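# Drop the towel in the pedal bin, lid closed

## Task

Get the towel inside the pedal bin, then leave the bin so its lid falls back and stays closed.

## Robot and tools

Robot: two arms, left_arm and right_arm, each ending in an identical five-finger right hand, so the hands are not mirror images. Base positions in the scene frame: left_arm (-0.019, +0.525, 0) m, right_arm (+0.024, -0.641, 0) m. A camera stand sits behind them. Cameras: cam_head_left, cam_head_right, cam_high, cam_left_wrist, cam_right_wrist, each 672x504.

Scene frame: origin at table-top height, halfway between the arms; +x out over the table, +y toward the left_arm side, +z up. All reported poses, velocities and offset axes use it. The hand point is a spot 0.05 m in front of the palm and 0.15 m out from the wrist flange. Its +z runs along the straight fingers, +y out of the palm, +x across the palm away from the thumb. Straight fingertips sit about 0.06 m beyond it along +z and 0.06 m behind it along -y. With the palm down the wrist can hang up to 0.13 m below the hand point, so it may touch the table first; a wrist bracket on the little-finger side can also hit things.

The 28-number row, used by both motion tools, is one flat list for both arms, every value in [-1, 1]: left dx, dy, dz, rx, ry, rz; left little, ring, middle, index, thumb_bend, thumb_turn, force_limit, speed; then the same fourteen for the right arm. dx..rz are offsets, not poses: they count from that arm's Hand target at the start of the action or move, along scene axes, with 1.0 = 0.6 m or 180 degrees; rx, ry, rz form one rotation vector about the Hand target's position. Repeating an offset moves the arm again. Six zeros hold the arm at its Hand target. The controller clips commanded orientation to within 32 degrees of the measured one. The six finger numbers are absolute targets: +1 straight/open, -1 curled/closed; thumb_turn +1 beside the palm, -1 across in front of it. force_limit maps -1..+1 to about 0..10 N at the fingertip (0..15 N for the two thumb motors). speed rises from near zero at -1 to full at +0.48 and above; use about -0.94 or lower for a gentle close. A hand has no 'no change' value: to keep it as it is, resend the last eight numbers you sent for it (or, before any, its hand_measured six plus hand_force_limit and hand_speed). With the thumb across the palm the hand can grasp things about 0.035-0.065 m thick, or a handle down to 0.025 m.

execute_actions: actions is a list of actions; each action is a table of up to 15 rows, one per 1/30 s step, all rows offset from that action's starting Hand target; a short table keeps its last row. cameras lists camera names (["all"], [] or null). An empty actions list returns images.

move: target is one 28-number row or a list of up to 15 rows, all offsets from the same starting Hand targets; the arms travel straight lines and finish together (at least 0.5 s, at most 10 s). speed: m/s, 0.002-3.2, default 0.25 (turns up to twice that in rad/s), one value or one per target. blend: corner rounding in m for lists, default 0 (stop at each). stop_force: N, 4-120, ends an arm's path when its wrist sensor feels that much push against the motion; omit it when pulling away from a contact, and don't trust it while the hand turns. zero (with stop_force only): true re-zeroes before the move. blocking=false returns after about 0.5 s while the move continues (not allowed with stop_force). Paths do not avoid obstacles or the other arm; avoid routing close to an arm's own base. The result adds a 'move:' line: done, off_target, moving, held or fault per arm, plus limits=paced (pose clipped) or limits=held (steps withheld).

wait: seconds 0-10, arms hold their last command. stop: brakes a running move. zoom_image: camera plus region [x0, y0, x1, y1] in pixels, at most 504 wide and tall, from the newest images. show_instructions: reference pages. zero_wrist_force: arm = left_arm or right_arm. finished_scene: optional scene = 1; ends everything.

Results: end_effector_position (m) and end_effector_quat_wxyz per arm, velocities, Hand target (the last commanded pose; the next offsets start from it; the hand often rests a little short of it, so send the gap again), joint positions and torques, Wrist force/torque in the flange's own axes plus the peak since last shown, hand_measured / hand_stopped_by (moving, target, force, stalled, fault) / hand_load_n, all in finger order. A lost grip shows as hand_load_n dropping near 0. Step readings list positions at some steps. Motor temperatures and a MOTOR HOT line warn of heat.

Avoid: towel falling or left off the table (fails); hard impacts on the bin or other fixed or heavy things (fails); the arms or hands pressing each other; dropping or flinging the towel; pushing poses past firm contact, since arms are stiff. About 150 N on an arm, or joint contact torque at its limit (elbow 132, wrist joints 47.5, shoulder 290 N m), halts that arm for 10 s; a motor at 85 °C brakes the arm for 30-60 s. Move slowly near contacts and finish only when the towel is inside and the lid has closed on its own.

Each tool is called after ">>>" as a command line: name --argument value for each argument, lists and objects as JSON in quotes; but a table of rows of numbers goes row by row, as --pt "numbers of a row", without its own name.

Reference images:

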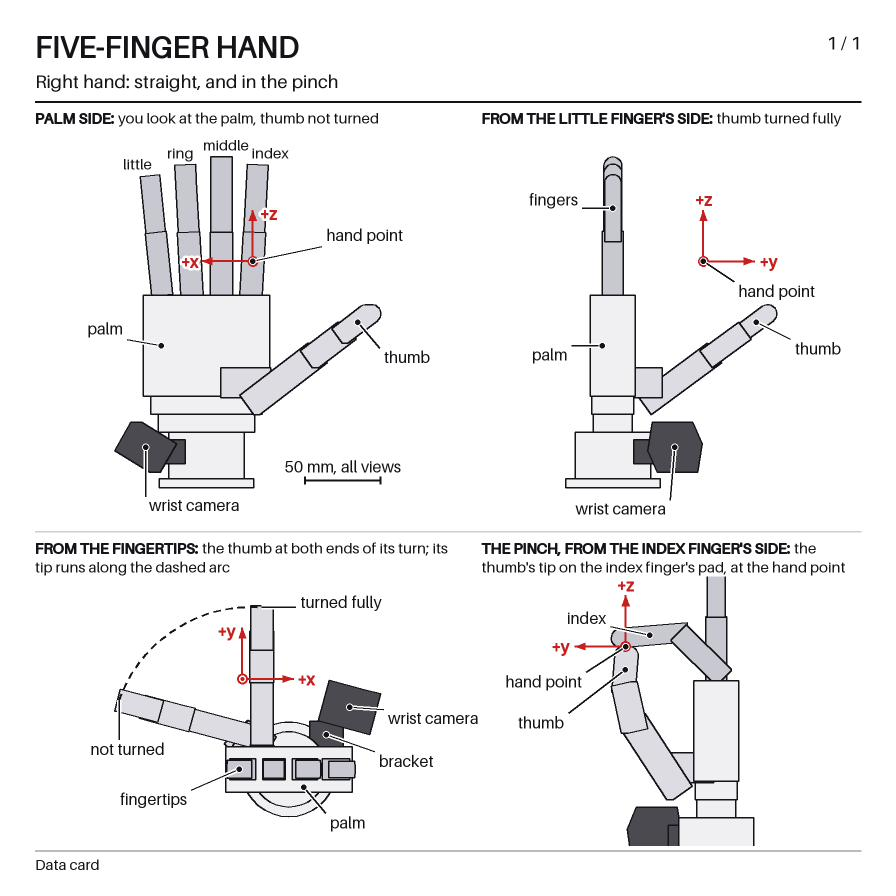

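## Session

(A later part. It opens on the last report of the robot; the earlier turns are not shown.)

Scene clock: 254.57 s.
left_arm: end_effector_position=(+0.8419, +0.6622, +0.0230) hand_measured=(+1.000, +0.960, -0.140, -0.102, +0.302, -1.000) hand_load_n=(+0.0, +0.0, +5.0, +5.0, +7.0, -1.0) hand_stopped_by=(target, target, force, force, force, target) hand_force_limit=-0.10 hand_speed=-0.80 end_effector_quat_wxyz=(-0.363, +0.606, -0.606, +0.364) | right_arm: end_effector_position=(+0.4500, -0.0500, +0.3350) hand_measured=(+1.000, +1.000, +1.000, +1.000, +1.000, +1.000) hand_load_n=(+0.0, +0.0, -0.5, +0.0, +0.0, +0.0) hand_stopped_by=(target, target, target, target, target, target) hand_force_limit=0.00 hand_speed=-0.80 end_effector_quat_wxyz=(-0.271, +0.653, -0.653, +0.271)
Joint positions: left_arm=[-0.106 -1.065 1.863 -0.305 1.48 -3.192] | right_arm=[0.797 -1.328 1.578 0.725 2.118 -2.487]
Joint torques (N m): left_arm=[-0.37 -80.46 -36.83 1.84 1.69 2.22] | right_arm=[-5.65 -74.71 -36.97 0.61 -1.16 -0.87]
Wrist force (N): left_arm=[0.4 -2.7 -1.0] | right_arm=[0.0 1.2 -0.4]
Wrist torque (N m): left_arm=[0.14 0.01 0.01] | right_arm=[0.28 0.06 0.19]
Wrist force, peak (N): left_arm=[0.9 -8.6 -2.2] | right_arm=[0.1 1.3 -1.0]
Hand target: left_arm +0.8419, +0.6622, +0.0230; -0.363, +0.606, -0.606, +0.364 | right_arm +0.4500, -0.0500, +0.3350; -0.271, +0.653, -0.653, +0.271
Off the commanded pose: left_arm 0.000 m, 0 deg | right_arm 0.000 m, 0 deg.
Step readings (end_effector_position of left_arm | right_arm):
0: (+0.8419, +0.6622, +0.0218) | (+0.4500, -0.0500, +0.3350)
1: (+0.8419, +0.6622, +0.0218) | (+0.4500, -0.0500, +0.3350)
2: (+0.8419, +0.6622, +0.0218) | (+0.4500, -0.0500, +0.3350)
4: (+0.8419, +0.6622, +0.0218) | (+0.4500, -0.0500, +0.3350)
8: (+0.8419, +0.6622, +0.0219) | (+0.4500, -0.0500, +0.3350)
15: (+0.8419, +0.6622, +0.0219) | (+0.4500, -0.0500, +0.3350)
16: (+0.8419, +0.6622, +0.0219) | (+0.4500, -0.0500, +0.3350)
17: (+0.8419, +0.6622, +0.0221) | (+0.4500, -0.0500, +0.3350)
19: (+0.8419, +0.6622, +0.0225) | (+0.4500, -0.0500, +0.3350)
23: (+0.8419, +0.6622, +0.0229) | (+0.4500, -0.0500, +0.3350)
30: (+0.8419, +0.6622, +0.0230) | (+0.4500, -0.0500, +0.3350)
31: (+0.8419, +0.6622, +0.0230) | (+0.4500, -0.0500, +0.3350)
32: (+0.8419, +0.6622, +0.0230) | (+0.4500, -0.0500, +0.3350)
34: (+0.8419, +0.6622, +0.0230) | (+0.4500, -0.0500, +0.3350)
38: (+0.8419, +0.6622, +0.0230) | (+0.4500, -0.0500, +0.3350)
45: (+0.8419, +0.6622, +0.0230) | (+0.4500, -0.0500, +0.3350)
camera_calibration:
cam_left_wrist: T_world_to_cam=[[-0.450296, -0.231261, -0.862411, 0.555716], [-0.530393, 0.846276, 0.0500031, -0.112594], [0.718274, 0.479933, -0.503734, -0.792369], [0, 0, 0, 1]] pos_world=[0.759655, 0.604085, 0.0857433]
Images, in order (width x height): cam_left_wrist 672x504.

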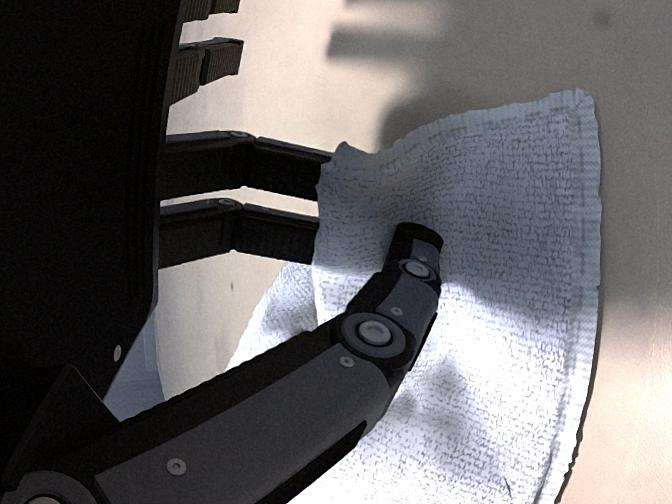

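Gripped. Squeeze harder and lift.

>>> execute_actions --actions '[[[0,0,0.006,0,0,0, 1.0,0.96,-0.5,-0.5,0.1,-1.0,0.4,-0.75, 0,0,0,0,0,0, 1,1,1,1,1,1,0,-0.8]],[[0,0,0.0,0,0,0, 1.0,0.96,-0.5,-0.5,0.1,-1.0,0.4,-0.75, 0,0,0,0,0,0, 1,1,1,1,1,1,0,-0.8]]]'

>>> move --target '[0, 0, 0.95, 0, 0, 0, 1.0,0.96,-0.5,-0.5,0.1,-1.0,0.4,-0.75, 0,0,0,0,0,0, 1,1,1,1,1,1,0,-0.8]' --speed 0.2 --cameras '["all"]'

>>> zoom_image --camera "cam_head_left" --region '[20, 0, 200, 270]'

>>> zoom_image --camera "cam_head_right" --region '[40, 0, 240, 260]'

Scene clock: 258.70 s.
left_arm: end_effector_position=(+0.8419, +0.6622, +0.0266) hand_measured=(+1.000, +0.960, -0.158, -0.144, +0.296, -1.000) hand_load_n=(+0.0, -0.5, +7.0, +7.0, +12.0, -1.0) hand_stopped_by=(target, target, force, force, force, target) hand_force_limit=0.40 hand_speed=-0.75 end_effector_quat_wxyz=(-0.363, +0.606, -0.606, +0.364) | right_arm: end_effector_position=(+0.4500, -0.0500, +0.3350) hand_measured=(+1.000, +1.000, +1.000, +1.000, +1.000, +1.000) hand_load_n=(+0.0, -0.5, +0.0, +0.0, +0.0, +0.0) hand_stopped_by=(target, target, target, target, target, target) hand_force_limit=0.00 hand_speed=-0.80 end_effector_quat_wxyz=(-0.271, +0.653, -0.653, +0.271)
Joint positions: left_arm=[-0.106 -1.07 1.862 -0.3 1.48 -3.192] | right_arm=[0.797 -1.328 1.578 0.725 2.118 -2.487]
Joint torques (N m): left_arm=[-11.99 -85.34 -42.65 3.99 1.51 2.14] | right_arm=[-4.63 -75.03 -36.73 0.4 -0.87 -0.67]
Wrist force (N): left_arm=[0.2 0.5 -0.2] | right_arm=[0.2 1.1 -0.5]
Wrist torque (N m): left_arm=[0.10 0.02 0.01] | right_arm=[0.27 0.05 0.19]
Wrist force, peak (N): left_arm=[0.2 -3.1 -1.2] | right_arm=[0.2 1.4 -0.8]
Hand target: left_arm +0.8419, +0.6622, +0.0266; -0.363, +0.606, -0.606, +0.364 | right_arm +0.4500, -0.0500, +0.3350; -0.271, +0.653, -0.653, +0.271
Off the commanded pose: left_arm 0.000 m, 0 deg | right_arm 0.000 m, 0 deg.
Step readings (end_effector_position of left_arm | right_arm):
0: (+0.8419, +0.6622, +0.0230) | (+0.4500, -0.0500, +0.3350)
1: (+0.8419, +0.6622, +0.0231) | (+0.4500, -0.0500, +0.3350)
2: (+0.8419, +0.6622, +0.0237) | (+0.4500, -0.0500, +0.3350)
4: (+0.8419, +0.6622, +0.0251) | (+0.4500, -0.0500, +0.3350)
8: (+0.8419, +0.6622, +0.0263) | (+0.4500, -0.0500, +0.3350)
15: (+0.8419, +0.6622, +0.0266) | (+0.4500, -0.0500, +0.3350)
16: (+0.8419, +0.6622, +0.0266) | (+0.4500, -0.0500, +0.3350)
17: (+0.8419, +0.6622, +0.0266) | (+0.4500, -0.0500, +0.3350)
19: (+0.8419, +0.6622, +0.0266) | (+0.4500, -0.0500, +0.3350)
23: (+0.8419, +0.6622, +0.0266) | (+0.4500, -0.0500, +0.3350)
30: (+0.8419, +0.6622, +0.0266) | (+0.4500, -0.0500, +0.3350)

Scene clock: 262.13 s.
left_arm: end_effector_position=(+0.8419, +0.6622, +0.5966) hand_measured=(+1.000, +0.960, -0.158, -0.144, +0.296, -1.000) hand_load_n=(+0.0, +0.0, +7.0, +6.5, +12.0, -1.5) hand_stopped_by=(target, target, force, force, force, target) hand_force_limit=0.40 hand_speed=-0.75 end_effector_quat_wxyz=(-0.363, +0.606, -0.606, +0.364) | right_arm: end_effector_position=(+0.4500, -0.0500, +0.3350) hand_measured=(+1.000, +1.000, +1.000, +1.000, +1.000, +1.000) hand_load_n=(+0.0, +0.0, +0.0, +0.0, +0.0, +0.0) hand_stopped_by=(target, target, target, target, target, target) hand_force_limit=0.00 hand_speed=-0.80 end_effector_quat_wxyz=(-0.271, +0.653, -0.653, +0.271)
Joint positions: left_arm=[-0.106 -1.351 1.171 0.673 1.48 -3.192] | right_arm=[0.797 -1.328 1.578 0.725 2.118 -2.487]
Joint torques (N m): left_arm=[13.95 -45.52 -55.75 4.25 1.9 -2.57] | right_arm=[-4.5 -77.11 -37.3 0.53 -0.65 -1.23]
Wrist force (N): left_arm=[0.3 0.8 -0.5] | right_arm=[0.0 1.2 -0.4]
Wrist torque (N m): left_arm=[0.10 0.00 0.07] | right_arm=[0.27 0.06 0.19]
Wrist force, peak (N): left_arm=[0.3 1.8 0.4] | right_arm=[0.0 1.4 -0.5]
Hand target: left_arm +0.8419, +0.6622, +0.5966; -0.363, +0.606, -0.606, +0.364 | right_arm +0.4500, -0.0500, +0.3350; -0.271, +0.653, -0.653, +0.271
Off the commanded pose: left_arm 0.000 m, 0 deg | right_arm 0.000 m, 0 deg.
move: done
camera_calibration:
cam_left_wrist: T_world_to_cam=[[-0.450217, -0.23121, -0.862465, 1.05028], [-0.530298, 0.846339, 0.0499347, -0.141199], [0.718393, 0.479845, -0.503647, -0.503596], [0, 0, 0, 1]] pos_world=[0.759755, 0.603985, 0.659243]
cam_right_wrist: T_world_to_cam=[[-0.669989, -0.28234, -0.686585, 0.517606], [-0.518367, 0.839977, 0.160418, 0.222237], [0.531424, 0.463381, -0.709131, 0.139427], [0, 0, 0, 1]] pos_world=[0.387896, -0.105142, 0.418602]

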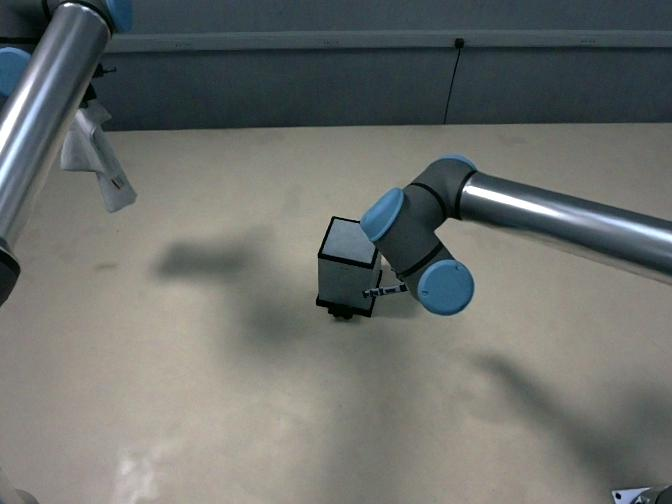

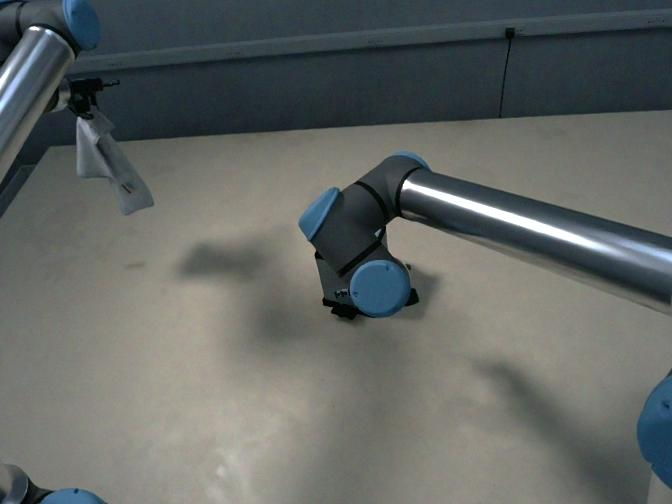

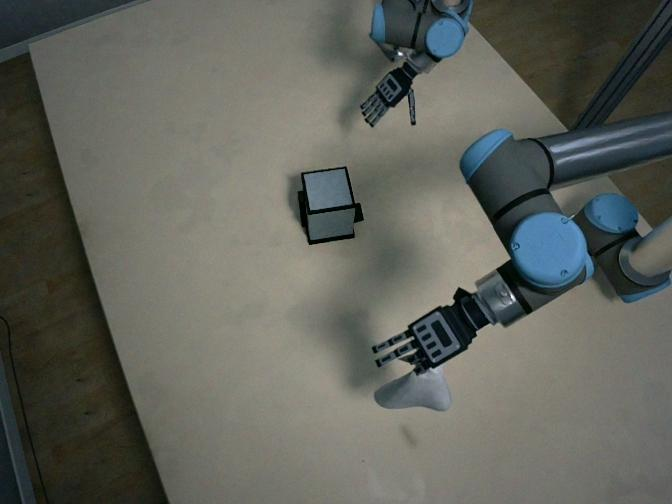

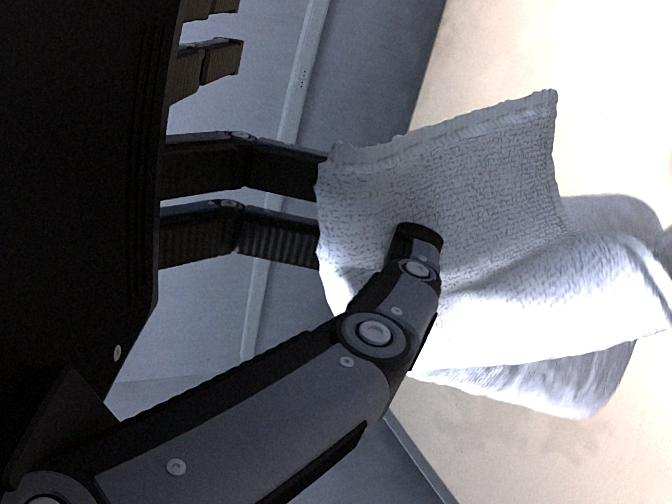

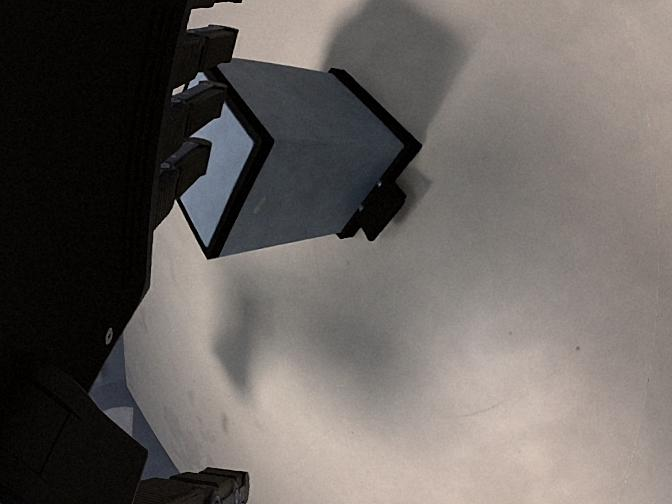

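Scaled by 1.867 from the camera's 672x504 image, which has a finer 960x720 frame.

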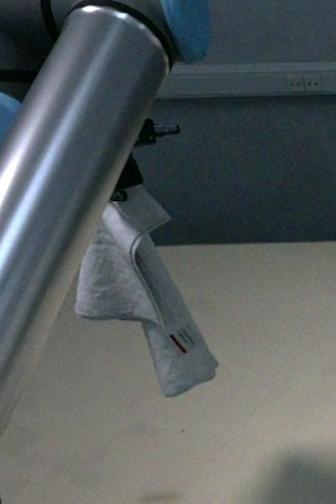

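Scaled by 1.938 from the camera's 672x504 image, which has a finer 960x720 frame.

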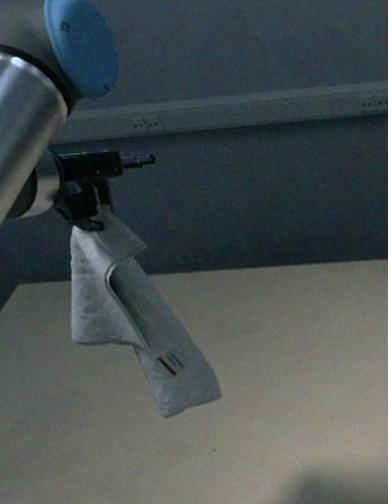

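>>> move --target '[-0.17, -0.603, 0.08, 0, 0, -0.6, 1.0,0.96,-0.5,-0.5,0.1,-1.0,0.4,-0.75, 0.1783,0.275,-0.3583,0.0131,0.0827,-0.0995, 1,1,1,1,1,1,0,-0.8]' --speed 0.25 --cameras '["all"]'

>>> zoom_image --camera "cam_head_left" --region '[220, 160, 440, 340]'

>>> zoom_image --camera "cam_head_right" --region '[220, 160, 440, 340]'

>>> zoom_image --camera "cam_high" --region '[270, 120, 450, 270]'

Scene clock: 298.30 s.
left_arm: end_effector_position=(+0.7646, +0.3859, +0.6335) hand_measured=(+1.000, +0.960, -0.158, -0.144, +0.296, -1.000) hand_load_n=(+0.0, +0.0, +7.0, +6.5, +12.0, -1.5) hand_stopped_by=(target, target, force, force, force, target) hand_force_limit=0.40 hand_speed=-0.75 end_effector_quat_wxyz=(+0.037, -0.061, +0.854, -0.516) | right_arm: end_effector_position=(+0.5377, +0.0853, +0.1587) hand_measured=(+1.000, +1.000, +1.000, +1.000, +1.000, +1.000) hand_load_n=(+0.0, +0.0, +0.0, +0.0, +0.0, +0.0) hand_stopped_by=(target, target, target, target, target, target) hand_force_limit=0.00 hand_speed=-0.80 end_effector_quat_wxyz=(+0.174, -0.585, +0.761, -0.221)
Joint positions: left_arm=[-0.157 -1.144 0.912 1.293 2.58 -2.155] | right_arm=[0.807 -0.876 1.236 0.92 2.069 -2.121]
Joint torques (N m): left_arm=[15.72 -87.5 -28.35 -0.33 -0.88 -3.16] | right_arm=[-8.73 -81.52 -46.05 4.48 -0.95 2.3]
Wrist force (N): left_arm=[-0.1 0.2 -0.4] | right_arm=[-0.5 0.8 -0.4]
Wrist torque (N m): left_arm=[-0.02 0.05 0.20] | right_arm=[0.21 0.12 -0.04]
Wrist force, peak (N): left_arm=[-0.9 0.0 3.7] | right_arm=[0.0 1.7 -0.6]
Hand target: left_arm +0.7646, +0.3859, +0.6335; +0.037, -0.061, +0.854, -0.516 (not the last commanded pose) | right_arm +0.5378, +0.0853, +0.1587; +0.174, -0.585, +0.761, -0.221 (not the last commanded pose)
Off the commanded pose: left_arm 0.090 m, 26 deg | right_arm 0.052 m, 4 deg.
move: held (left_arm; a check stopped the path), off_target (right_arm; braked when a check withheld steps of left_arm); limits=held
pose unreachable (left arm): on one or more control steps of this call, first in action 0 (counted from 0), this arm could not follow its commanded pose, so it was not sent that pose on those steps. It may still have moved: this result reports where it is.
cause: moving toward the commanded pose would bring two parts of the arm too close to each other (joints 4 (wrist 1) to 6 (wrist 3) lie between them).
camera_calibration:
cam_left_wrist: T_world_to_cam=[[-0.291023, 0.407241, -0.865714, 0.617497], [0.762045, 0.645772, 0.0476045, -0.859452], [0.57844, -0.645859, -0.49827, 0.241122], [0, 0, 0, 1]] pos_world=[0.695172, 0.459271, 0.695634]
cam_right_wrist: T_world_to_cam=[[-0.845767, -0.0654579, -0.529522, 0.544659], [-0.24268, 0.931041, 0.272522, 0.00856482], [0.475169, 0.358994, -0.803329, -0.0408893], [0, 0, 0, 1]] pos_world=[0.482162, 0.0423571, 0.253227]

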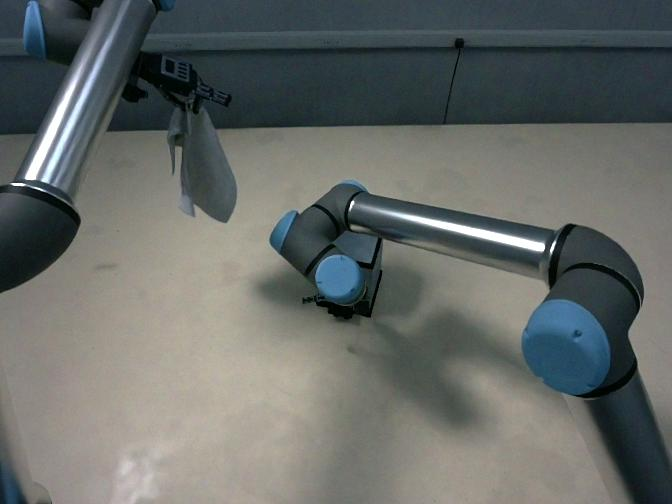

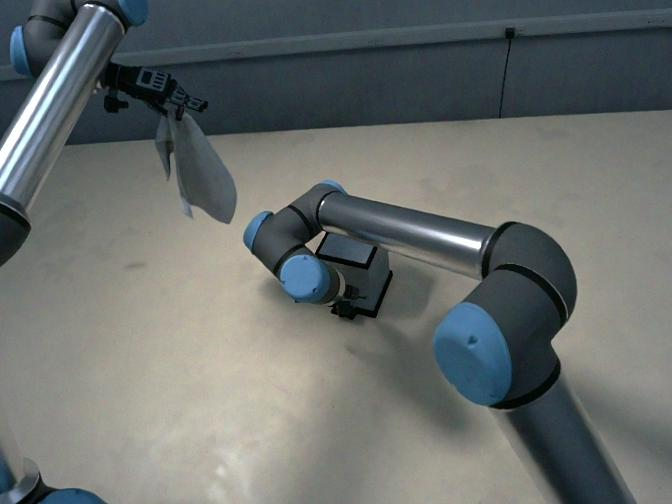

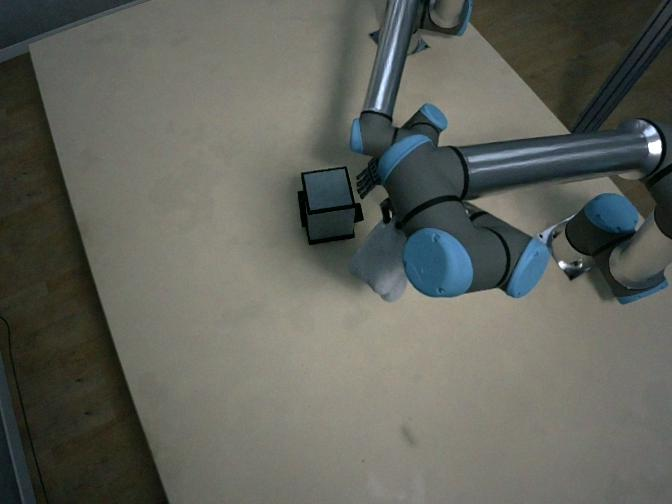

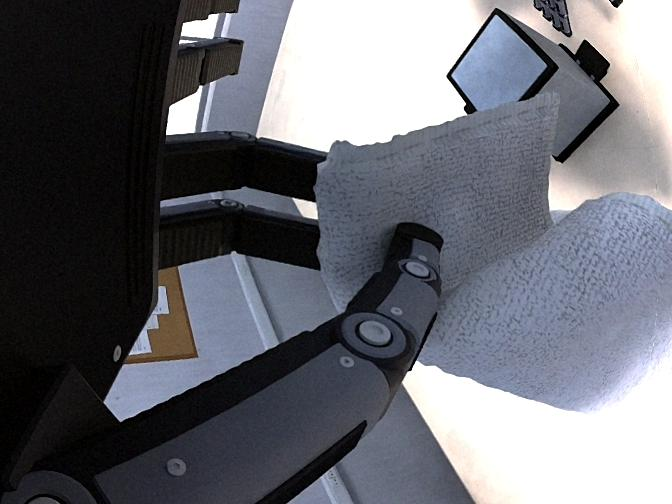

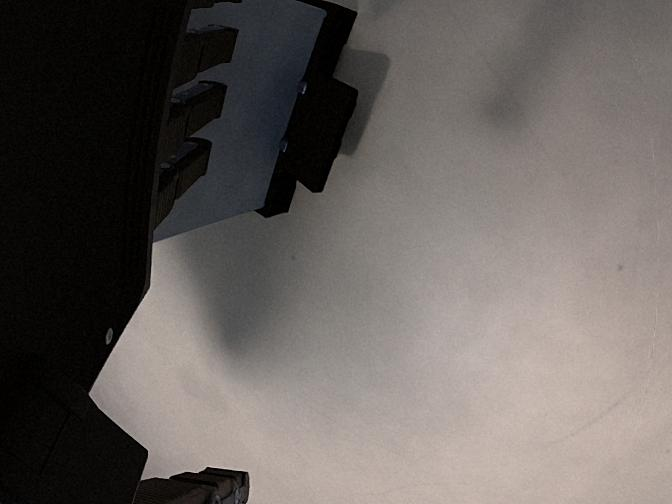

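Scaled by 2.291 from the camera's 672x504 image, which has a finer 960x720 frame.

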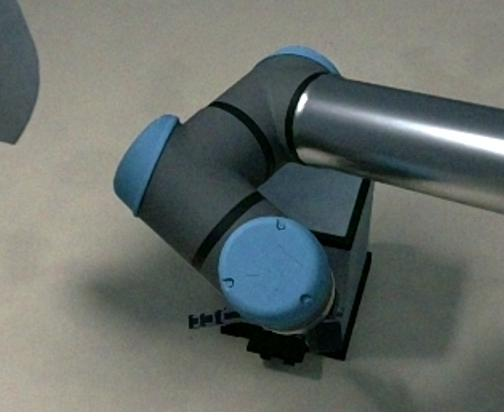

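Scaled by 2.291 from the camera's 672x504 image, which has a finer 960x720 frame.

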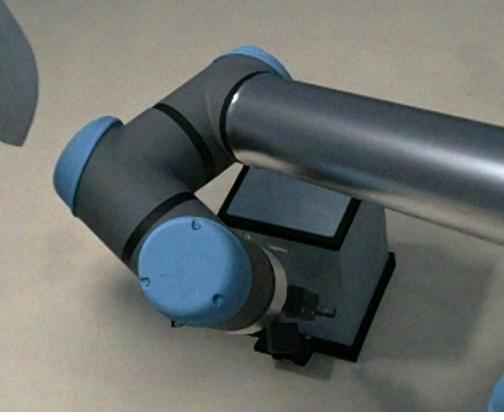

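Scaled by 2.800 from the camera's 672x504 image, which has a finer 960x720 frame.

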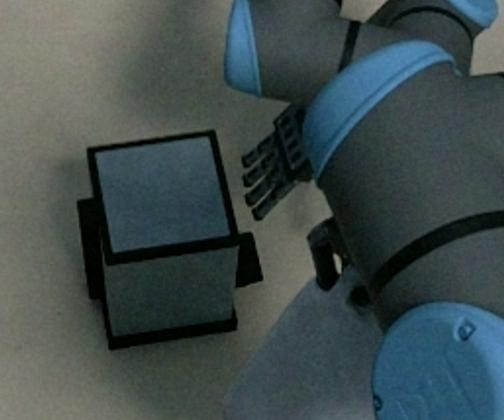

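>>> move --target '[-0.041, -0.193, 0.011, 0, 0, 0, 1.0,0.96,-0.5,-0.5,0.1,-1.0,0.4,-0.75, 0.032,0.0495,-0.0645,0.004,0.0139,-0.021, 1,1,1,1,1,1,0,-0.8]' --speed 0.2 --cameras '["cam_head_right", "cam_right_wrist", "cam_left_wrist"]'

>>> zoom_image --camera "cam_right_wrist" --region '[150, 20, 400, 240]'

Scene clock: 309.10 s.
left_arm: end_effector_position=(+0.7400, +0.2702, +0.6401) hand_measured=(+1.000, +0.960, -0.158, -0.144, +0.296, -1.000) hand_load_n=(+0.0, +0.0, +7.0, +6.5, +12.0, -1.5) hand_stopped_by=(target, target, force, force, force, target) hand_force_limit=0.40 hand_speed=-0.75 end_effector_quat_wxyz=(+0.037, -0.061, +0.854, -0.516) | right_arm: end_effector_position=(+0.5570, +0.1150, +0.1200) hand_measured=(+1.000, +1.000, +1.000, +1.000, +1.000, +1.000) hand_load_n=(+0.0, +0.0, +0.0, +0.0, +0.0, +0.0) hand_stopped_by=(target, target, target, target, target, target) hand_force_limit=0.00 hand_speed=-0.80 end_effector_quat_wxyz=(+0.154, -0.563, +0.785, -0.209)
Joint positions: left_arm=[-0.328 -1.21 0.959 1.111 2.481 -2.399] | right_arm=[0.807 -0.775 1.133 0.98 2.046 -2.037]
Joint torques (N m): left_arm=[-17.41 -84.48 -29.76 -1.03 -0.93 -3.25] | right_arm=[-8.86 -89.58 -46.63 4.46 -1.09 1.98]
Wrist force (N): left_arm=[0.3 0.8 0.3] | right_arm=[-0.2 0.5 -0.3]
Wrist torque (N m): left_arm=[0.06 -0.04 0.26] | right_arm=[0.14 0.08 -0.05]
Wrist force, peak (N): left_arm=[-0.5 1.5 -1.7] | right_arm=[-0.7 0.7 -0.9]
Hand target: left_arm +0.7400, +0.2701, +0.6401; +0.037, -0.061, +0.854, -0.516 | right_arm +0.5570, +0.1150, +0.1200; +0.154, -0.563, +0.785, -0.209
Off the commanded pose: left_arm 0.000 m, 0 deg | right_arm 0.000 m, 0 deg.
move: done
camera_calibration:
cam_left_wrist: T_world_to_cam=[[-0.29115, 0.407148, -0.865715, 0.663246], [0.761918, 0.645927, 0.0475395, -0.766291], [0.578544, -0.645762, -0.498275, 0.18388], [0, 0, 0, 1]] pos_world=[0.670572, 0.343671, 0.702234]
cam_right_wrist: T_world_to_cam=[[-0.87034, -0.00231977, -0.492446, 0.544317], [-0.168425, 0.941087, 0.293238, -0.0489656], [0.462755, 0.338156, -0.819456, -0.080488], [0, 0, 0, 1]] pos_world=[0.50274, 0.0745611, 0.216449]
Images, in order (width x height): cam_head_right 672x504, cam_left_wrist 672x504, cam_right_wrist 672x504.

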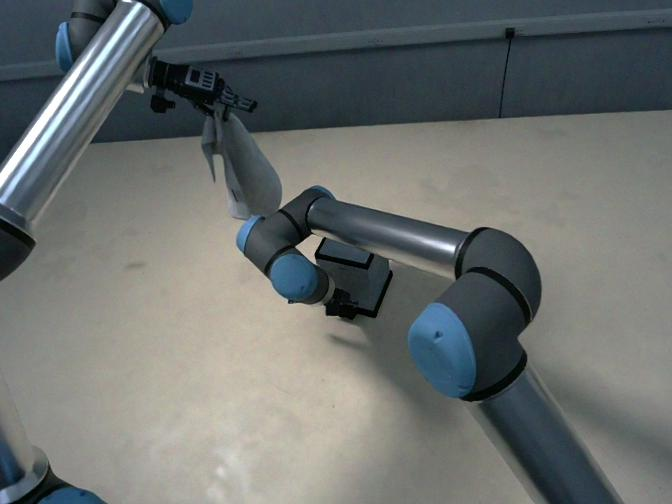

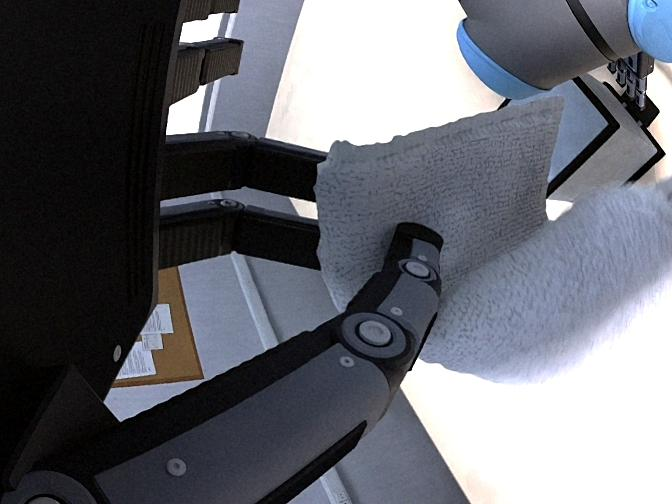

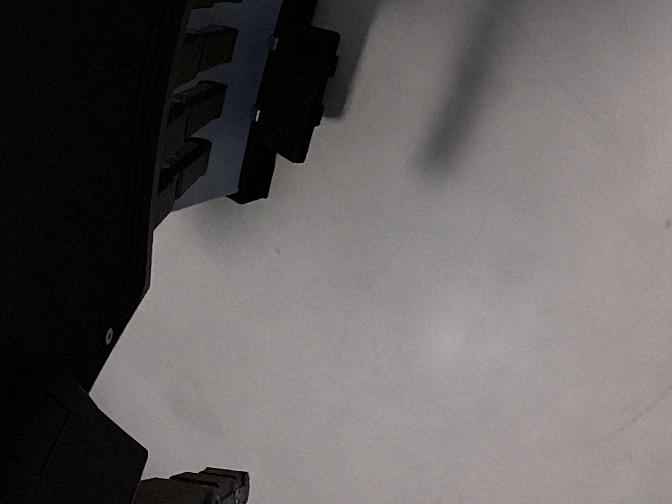

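Scaled by 2.016 from the camera's 672x504 image, which has a finer 960x720 frame.

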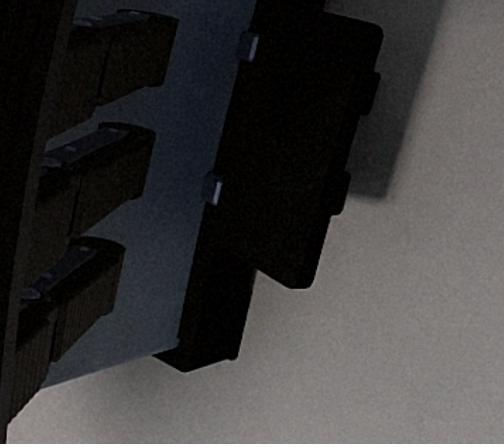

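>>> move --pt "0 0 0 0 0 0 1.0 0.96 -0.5 -0.5 0.1 -1.0 0.4 -0.75 -0.083 -0.04 0.04 0 0 0 -0.9 -0.8 1 1 1 1 0 -0.2" --pt "0 0 0 0 0 0 1.0 0.96 -0.5 -0.5 0.1 -1.0 0.4 -0.75 -0.02 -0.116 -0.033 0.0015 -0.0849 0.21 -0.9 -0.8 1 1 1 1 0 -0.2" --speed '[0.1, 0.25]' --blend '[0.02, 0]' --cameras '["all"]'

>>> zoom_image --camera "cam_right_wrist" --region '[150, 0, 450, 240]'

>>> zoom_image --camera "cam_high" --region '[270, 100, 470, 270]'

>>> zoom_image --camera "cam_head_left" --region '[250, 170, 430, 340]'

Scene clock: 356.30 s.
left_arm: end_effector_position=(+0.7400, +0.2701, +0.6401) hand_measured=(+1.000, +0.960, -0.158, -0.144, +0.296, -1.000) hand_load_n=(+0.0, +0.0, +7.0, +6.5, +12.0, -1.5) hand_stopped_by=(target, target, force, force, force, target) hand_force_limit=0.40 hand_speed=-0.75 end_effector_quat_wxyz=(+0.037, -0.061, +0.854, -0.516) | right_arm: end_effector_position=(+0.5449, +0.0454, +0.1002) hand_measured=(-0.900, -0.800, +1.000, +1.000, +1.000, +1.000) hand_load_n=(+0.0, +0.0, +0.0, +0.0, +0.0, +0.0) hand_stopped_by=(target, target, target, target, target, target) hand_force_limit=0.00 hand_speed=-0.20 end_effector_quat_wxyz=(-0.315, +0.754, -0.534, +0.218)
Joint positions: left_arm=[-0.328 -1.21 0.959 1.111 2.481 -2.399] | right_arm=[0.724 -1.051 1.604 0.273 1.853 -2.838]
Joint torques (N m): left_arm=[-15.25 -84.89 -29.89 -1.29 0.33 -2.65] | right_arm=[-10.42 -92.18 -28.54 -0.8 -1.57 -2.46]
Wrist force (N): left_arm=[0.3 0.4 0.0] | right_arm=[0.0 0.6 -0.4]
Wrist torque (N m): left_arm=[0.02 -0.04 0.25] | right_arm=[0.24 0.05 0.17]
Wrist force, peak (N): left_arm=[0.5 1.3 0.4] | right_arm=[-0.2 1.0 -1.2]
Hand target: left_arm +0.7400, +0.2701, +0.6401; +0.037, -0.061, +0.854, -0.516 | right_arm +0.5450, +0.0454, +0.1002; -0.315, +0.754, -0.534, +0.218
Off the commanded pose: left_arm 0.000 m, 0 deg | right_arm 0.000 m, 0 deg.
move: done
camera_calibration:
cam_left_wrist: T_world_to_cam=[[-0.29115, 0.407148, -0.865715, 0.663287], [0.761918, 0.645927, 0.0475395, -0.766226], [0.578544, -0.645762, -0.498275, 0.183816], [0, 0, 0, 1]] pos_world=[0.670572, 0.343571, 0.702234]
cam_right_wrist: T_world_to_cam=[[-0.538011, -0.48457, -0.689737, 0.38453], [-0.769149, 0.617003, 0.166483, 0.375071], [0.344897, 0.62008, -0.704661, -0.0277595], [0, 0, 0, 1]] pos_world=[0.504941, -0.0278755, 0.183221]

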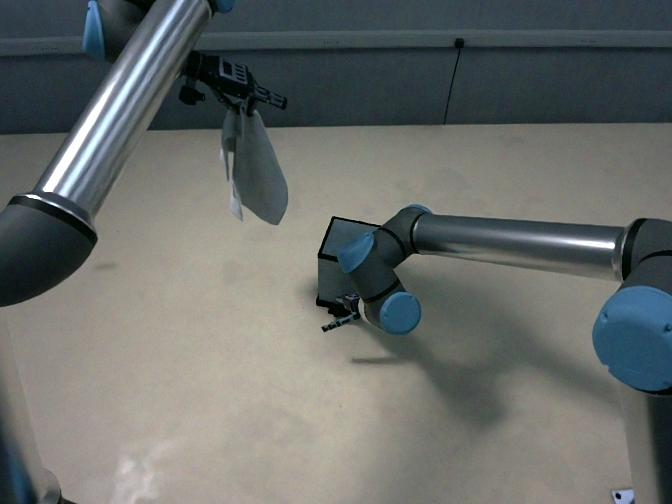

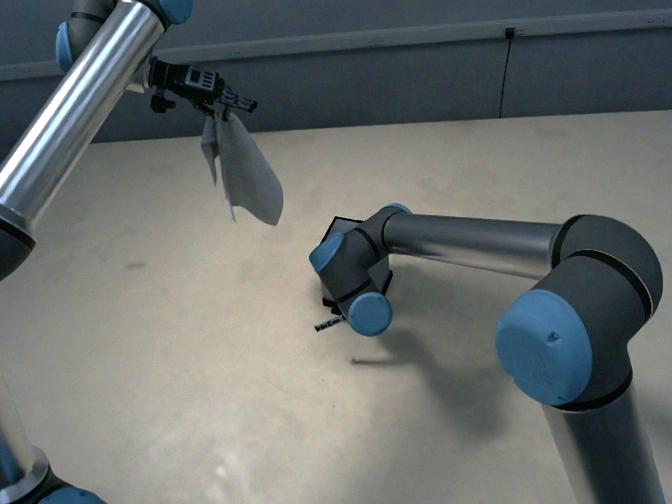

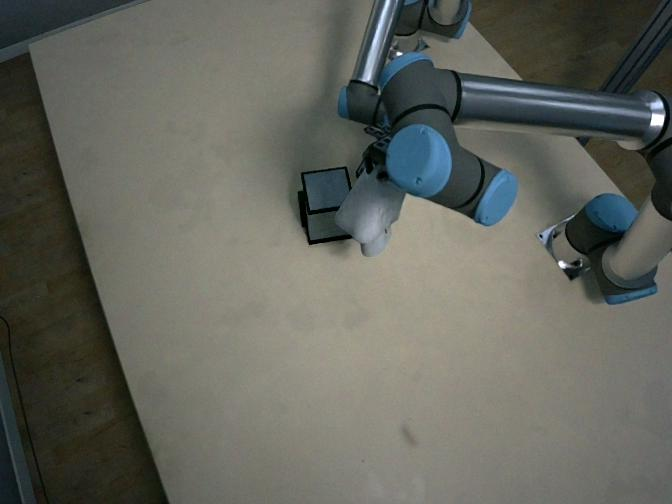

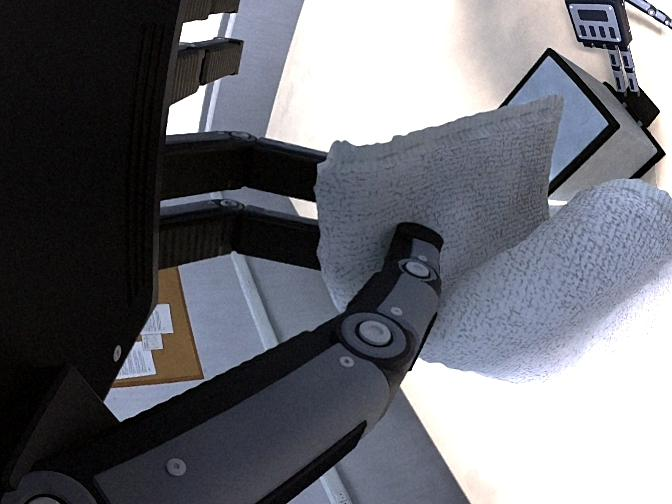

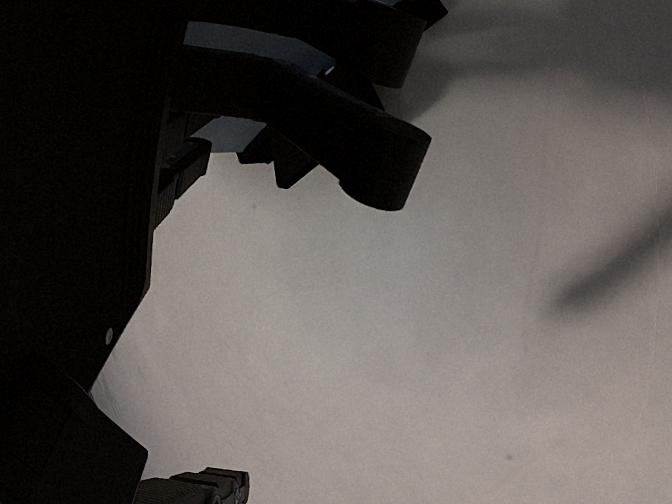

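Scaled by 1.680 from the camera's 672x504 image, which has a finer 960x720 frame.

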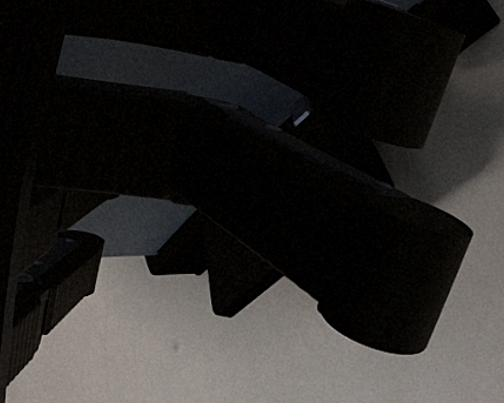

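Scaled by 2.520 from the camera's 672x504 image, which has a finer 960x720 frame.

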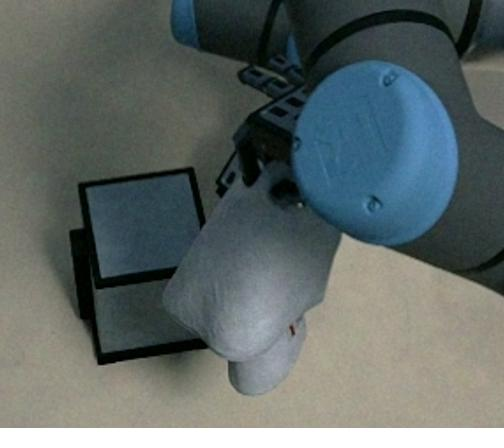

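Scaled by 2.800 from the camera's 672x504 image, which has a finer 960x720 frame.

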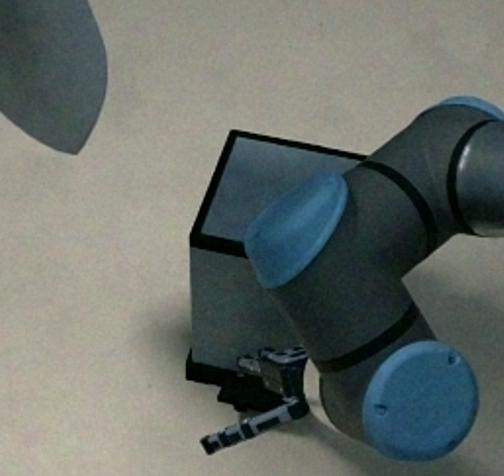

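>>> zoom_image --camera "cam_left_wrist" --region '[500, 0, 672, 190]'

Scaled by 2.653 from the camera's 672x504 image, which has a finer 960x720 frame.

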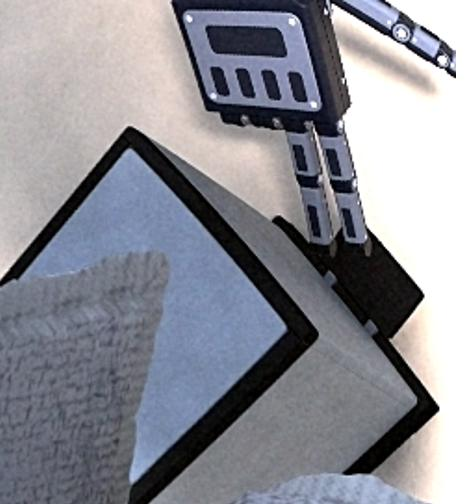

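>>> move --target '[0,0,0,0,0,0, 1.0,0.96,-0.5,-0.5,0.1,-1.0,0.4,-0.75, 0,0,-0.08,0,0,0, -0.9,-0.8,1,1,1,1,0,-0.2]' --speed 0.15

>>> move --target '[0,0,0,0,0,0, 1.0,0.96,-0.5,-0.5,0.1,-1.0,0.4,-0.75, 0,0,-0.075,0,0,0, -0.9,-0.8,1,1,1,1,0,-0.2]' --speed 0.02 --stop_force 6 --cameras '["cam_head_left", "cam_high", "cam_left_wrist"]'

>>> zoom_image --camera "cam_left_wrist" --region '[500, 0, 672, 190]'

Scene clock: 364.17 s.
left_arm: end_effector_position=(+0.7400, +0.2701, +0.6401) hand_measured=(+1.000, +0.960, -0.158, -0.144, +0.296, -1.000) hand_load_n=(+0.0, +0.0, +6.5, +6.5, +12.0, -1.5) hand_stopped_by=(target, target, force, force, force, target) hand_force_limit=0.40 hand_speed=-0.75 end_effector_quat_wxyz=(+0.037, -0.061, +0.854, -0.516) | right_arm: end_effector_position=(+0.5450, +0.0454, +0.0523) hand_measured=(-0.900, -0.800, +1.000, +1.000, +1.000, +1.000) hand_load_n=(+0.0, +0.0, +0.0, +0.0, +0.0, +0.0) hand_stopped_by=(target, target, target, target, target, target) hand_force_limit=0.00 hand_speed=-0.20 end_effector_quat_wxyz=(-0.315, +0.754, -0.534, +0.218)
Joint positions: left_arm=[-0.328 -1.21 0.959 1.111 2.481 -2.399] | right_arm=[0.723 -1.008 1.633 0.201 1.852 -2.838]
Joint torques (N m): left_arm=[-17.51 -84.55 -30.23 -1.07 -1.1 -2.62] | right_arm=[-7.79 -66.61 -26.71 -0.84 -1.02 -0.78]
Wrist force (N): left_arm=[0.3 0.7 0.3] | right_arm=[0.1 0.7 -0.4]
Wrist torque (N m): left_arm=[0.04 -0.04 0.25] | right_arm=[0.27 0.03 0.18]
Wrist force, peak (N): left_arm=[0.3 1.2 0.5] | right_arm=[0.0 1.6 -0.2]
Hand target: left_arm +0.7400, +0.2701, +0.6401; +0.037, -0.061, +0.854, -0.516 | right_arm +0.5450, +0.0454, +0.0522; -0.315, +0.754, -0.534, +0.218
Off the commanded pose: left_arm 0.000 m, 0 deg | right_arm 0.000 m, 0 deg.
move: done

Scene clock: 365.63 s.
left_arm: end_effector_position=(+0.7400, +0.2701, +0.6401) hand_measured=(+1.000, +0.960, -0.158, -0.144, +0.296, -1.000) hand_load_n=(+0.0, +0.0, +7.0, +6.5, +12.0, -1.5) hand_stopped_by=(target, target, force, force, force, target) hand_force_limit=0.40 hand_speed=-0.75 end_effector_quat_wxyz=(+0.037, -0.061, +0.854, -0.516) | right_arm: end_effector_position=(+0.5450, +0.0454, +0.0461) hand_measured=(-0.900, -0.800, +1.000, +1.000, +1.000, +1.000) hand_load_n=(+0.0, +0.0, +0.0, +0.5, +0.0, +0.0) hand_stopped_by=(target, target, target, target, target, target) hand_force_limit=0.00 hand_speed=-0.20 end_effector_quat_wxyz=(-0.315, +0.754, -0.534, +0.218)
Joint positions: left_arm=[-0.328 -1.21 0.959 1.111 2.481 -2.399] | right_arm=[0.723 -1.002 1.636 0.192 1.852 -2.838]
Joint torques (N m): left_arm=[-16.57 -84.59 -30.82 -1 -0.95 -2.49] | right_arm=[-2.45 -92.73 -39.23 3.72 -0.87 -0.52]
Wrist force (N): left_arm=[0.6 0.6 0.2] | right_arm=[1.2 -3.0 -2.0]
Wrist torque (N m): left_arm=[0.03 -0.08 0.27] | right_arm=[0.64 0.14 0.27]
Wrist force, peak (N): left_arm=[0.4 1.1 -0.3] | right_arm=[-0.1 -3.5 -6.4]
Hand target: left_arm +0.7400, +0.2701, +0.6401; +0.037, -0.061, +0.854, -0.516 | right_arm +0.5450, +0.0454, +0.0461; -0.315, +0.754, -0.534, +0.218 (not the last commanded pose)
Off the commanded pose: left_arm 0.000 m, 0 deg | right_arm 0.039 m, 0 deg.
move: contact (right_arm)
camera_calibration:
cam_left_wrist: T_world_to_cam=[[-0.29115, 0.407148, -0.865715, 0.663287], [0.761918, 0.645927, 0.0475395, -0.766226], [0.578544, -0.645762, -0.498275, 0.183816], [0, 0, 0, 1]] pos_world=[0.670572, 0.343571, 0.702234]
Images, in order (width x height): cam_head_left 672x504, cam_high 672x504, cam_left_wrist 672x504.

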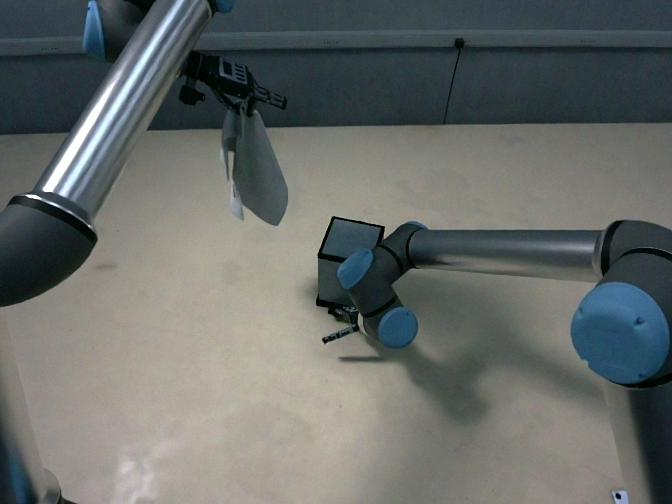

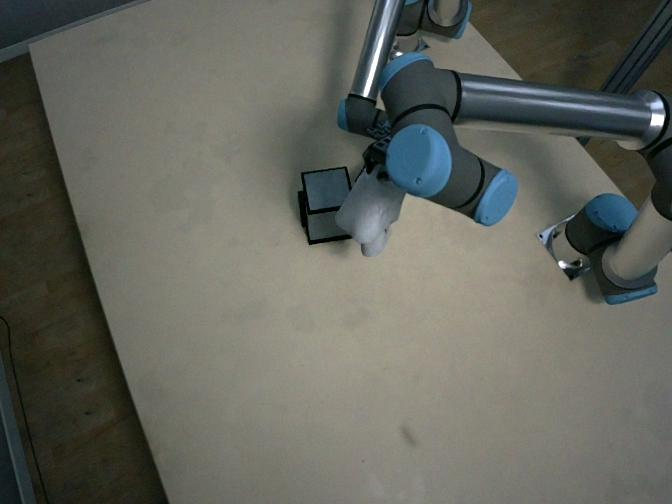

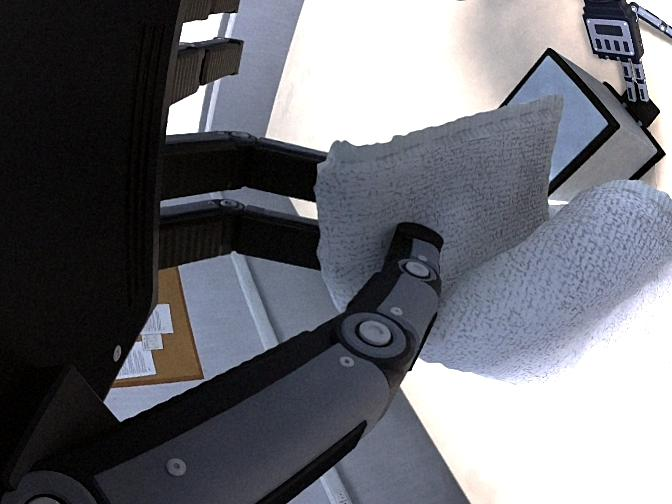

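Scaled by 2.653 from the camera's 672x504 image, which has a finer 960x720 frame.

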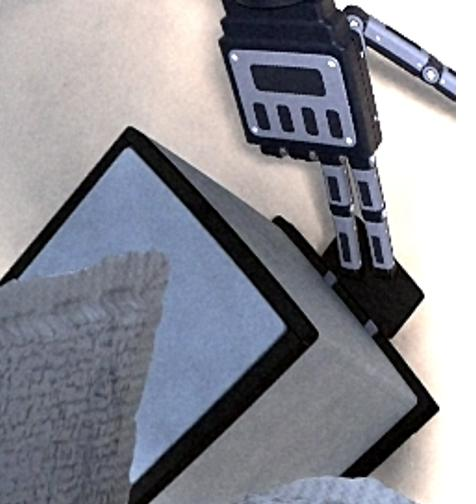

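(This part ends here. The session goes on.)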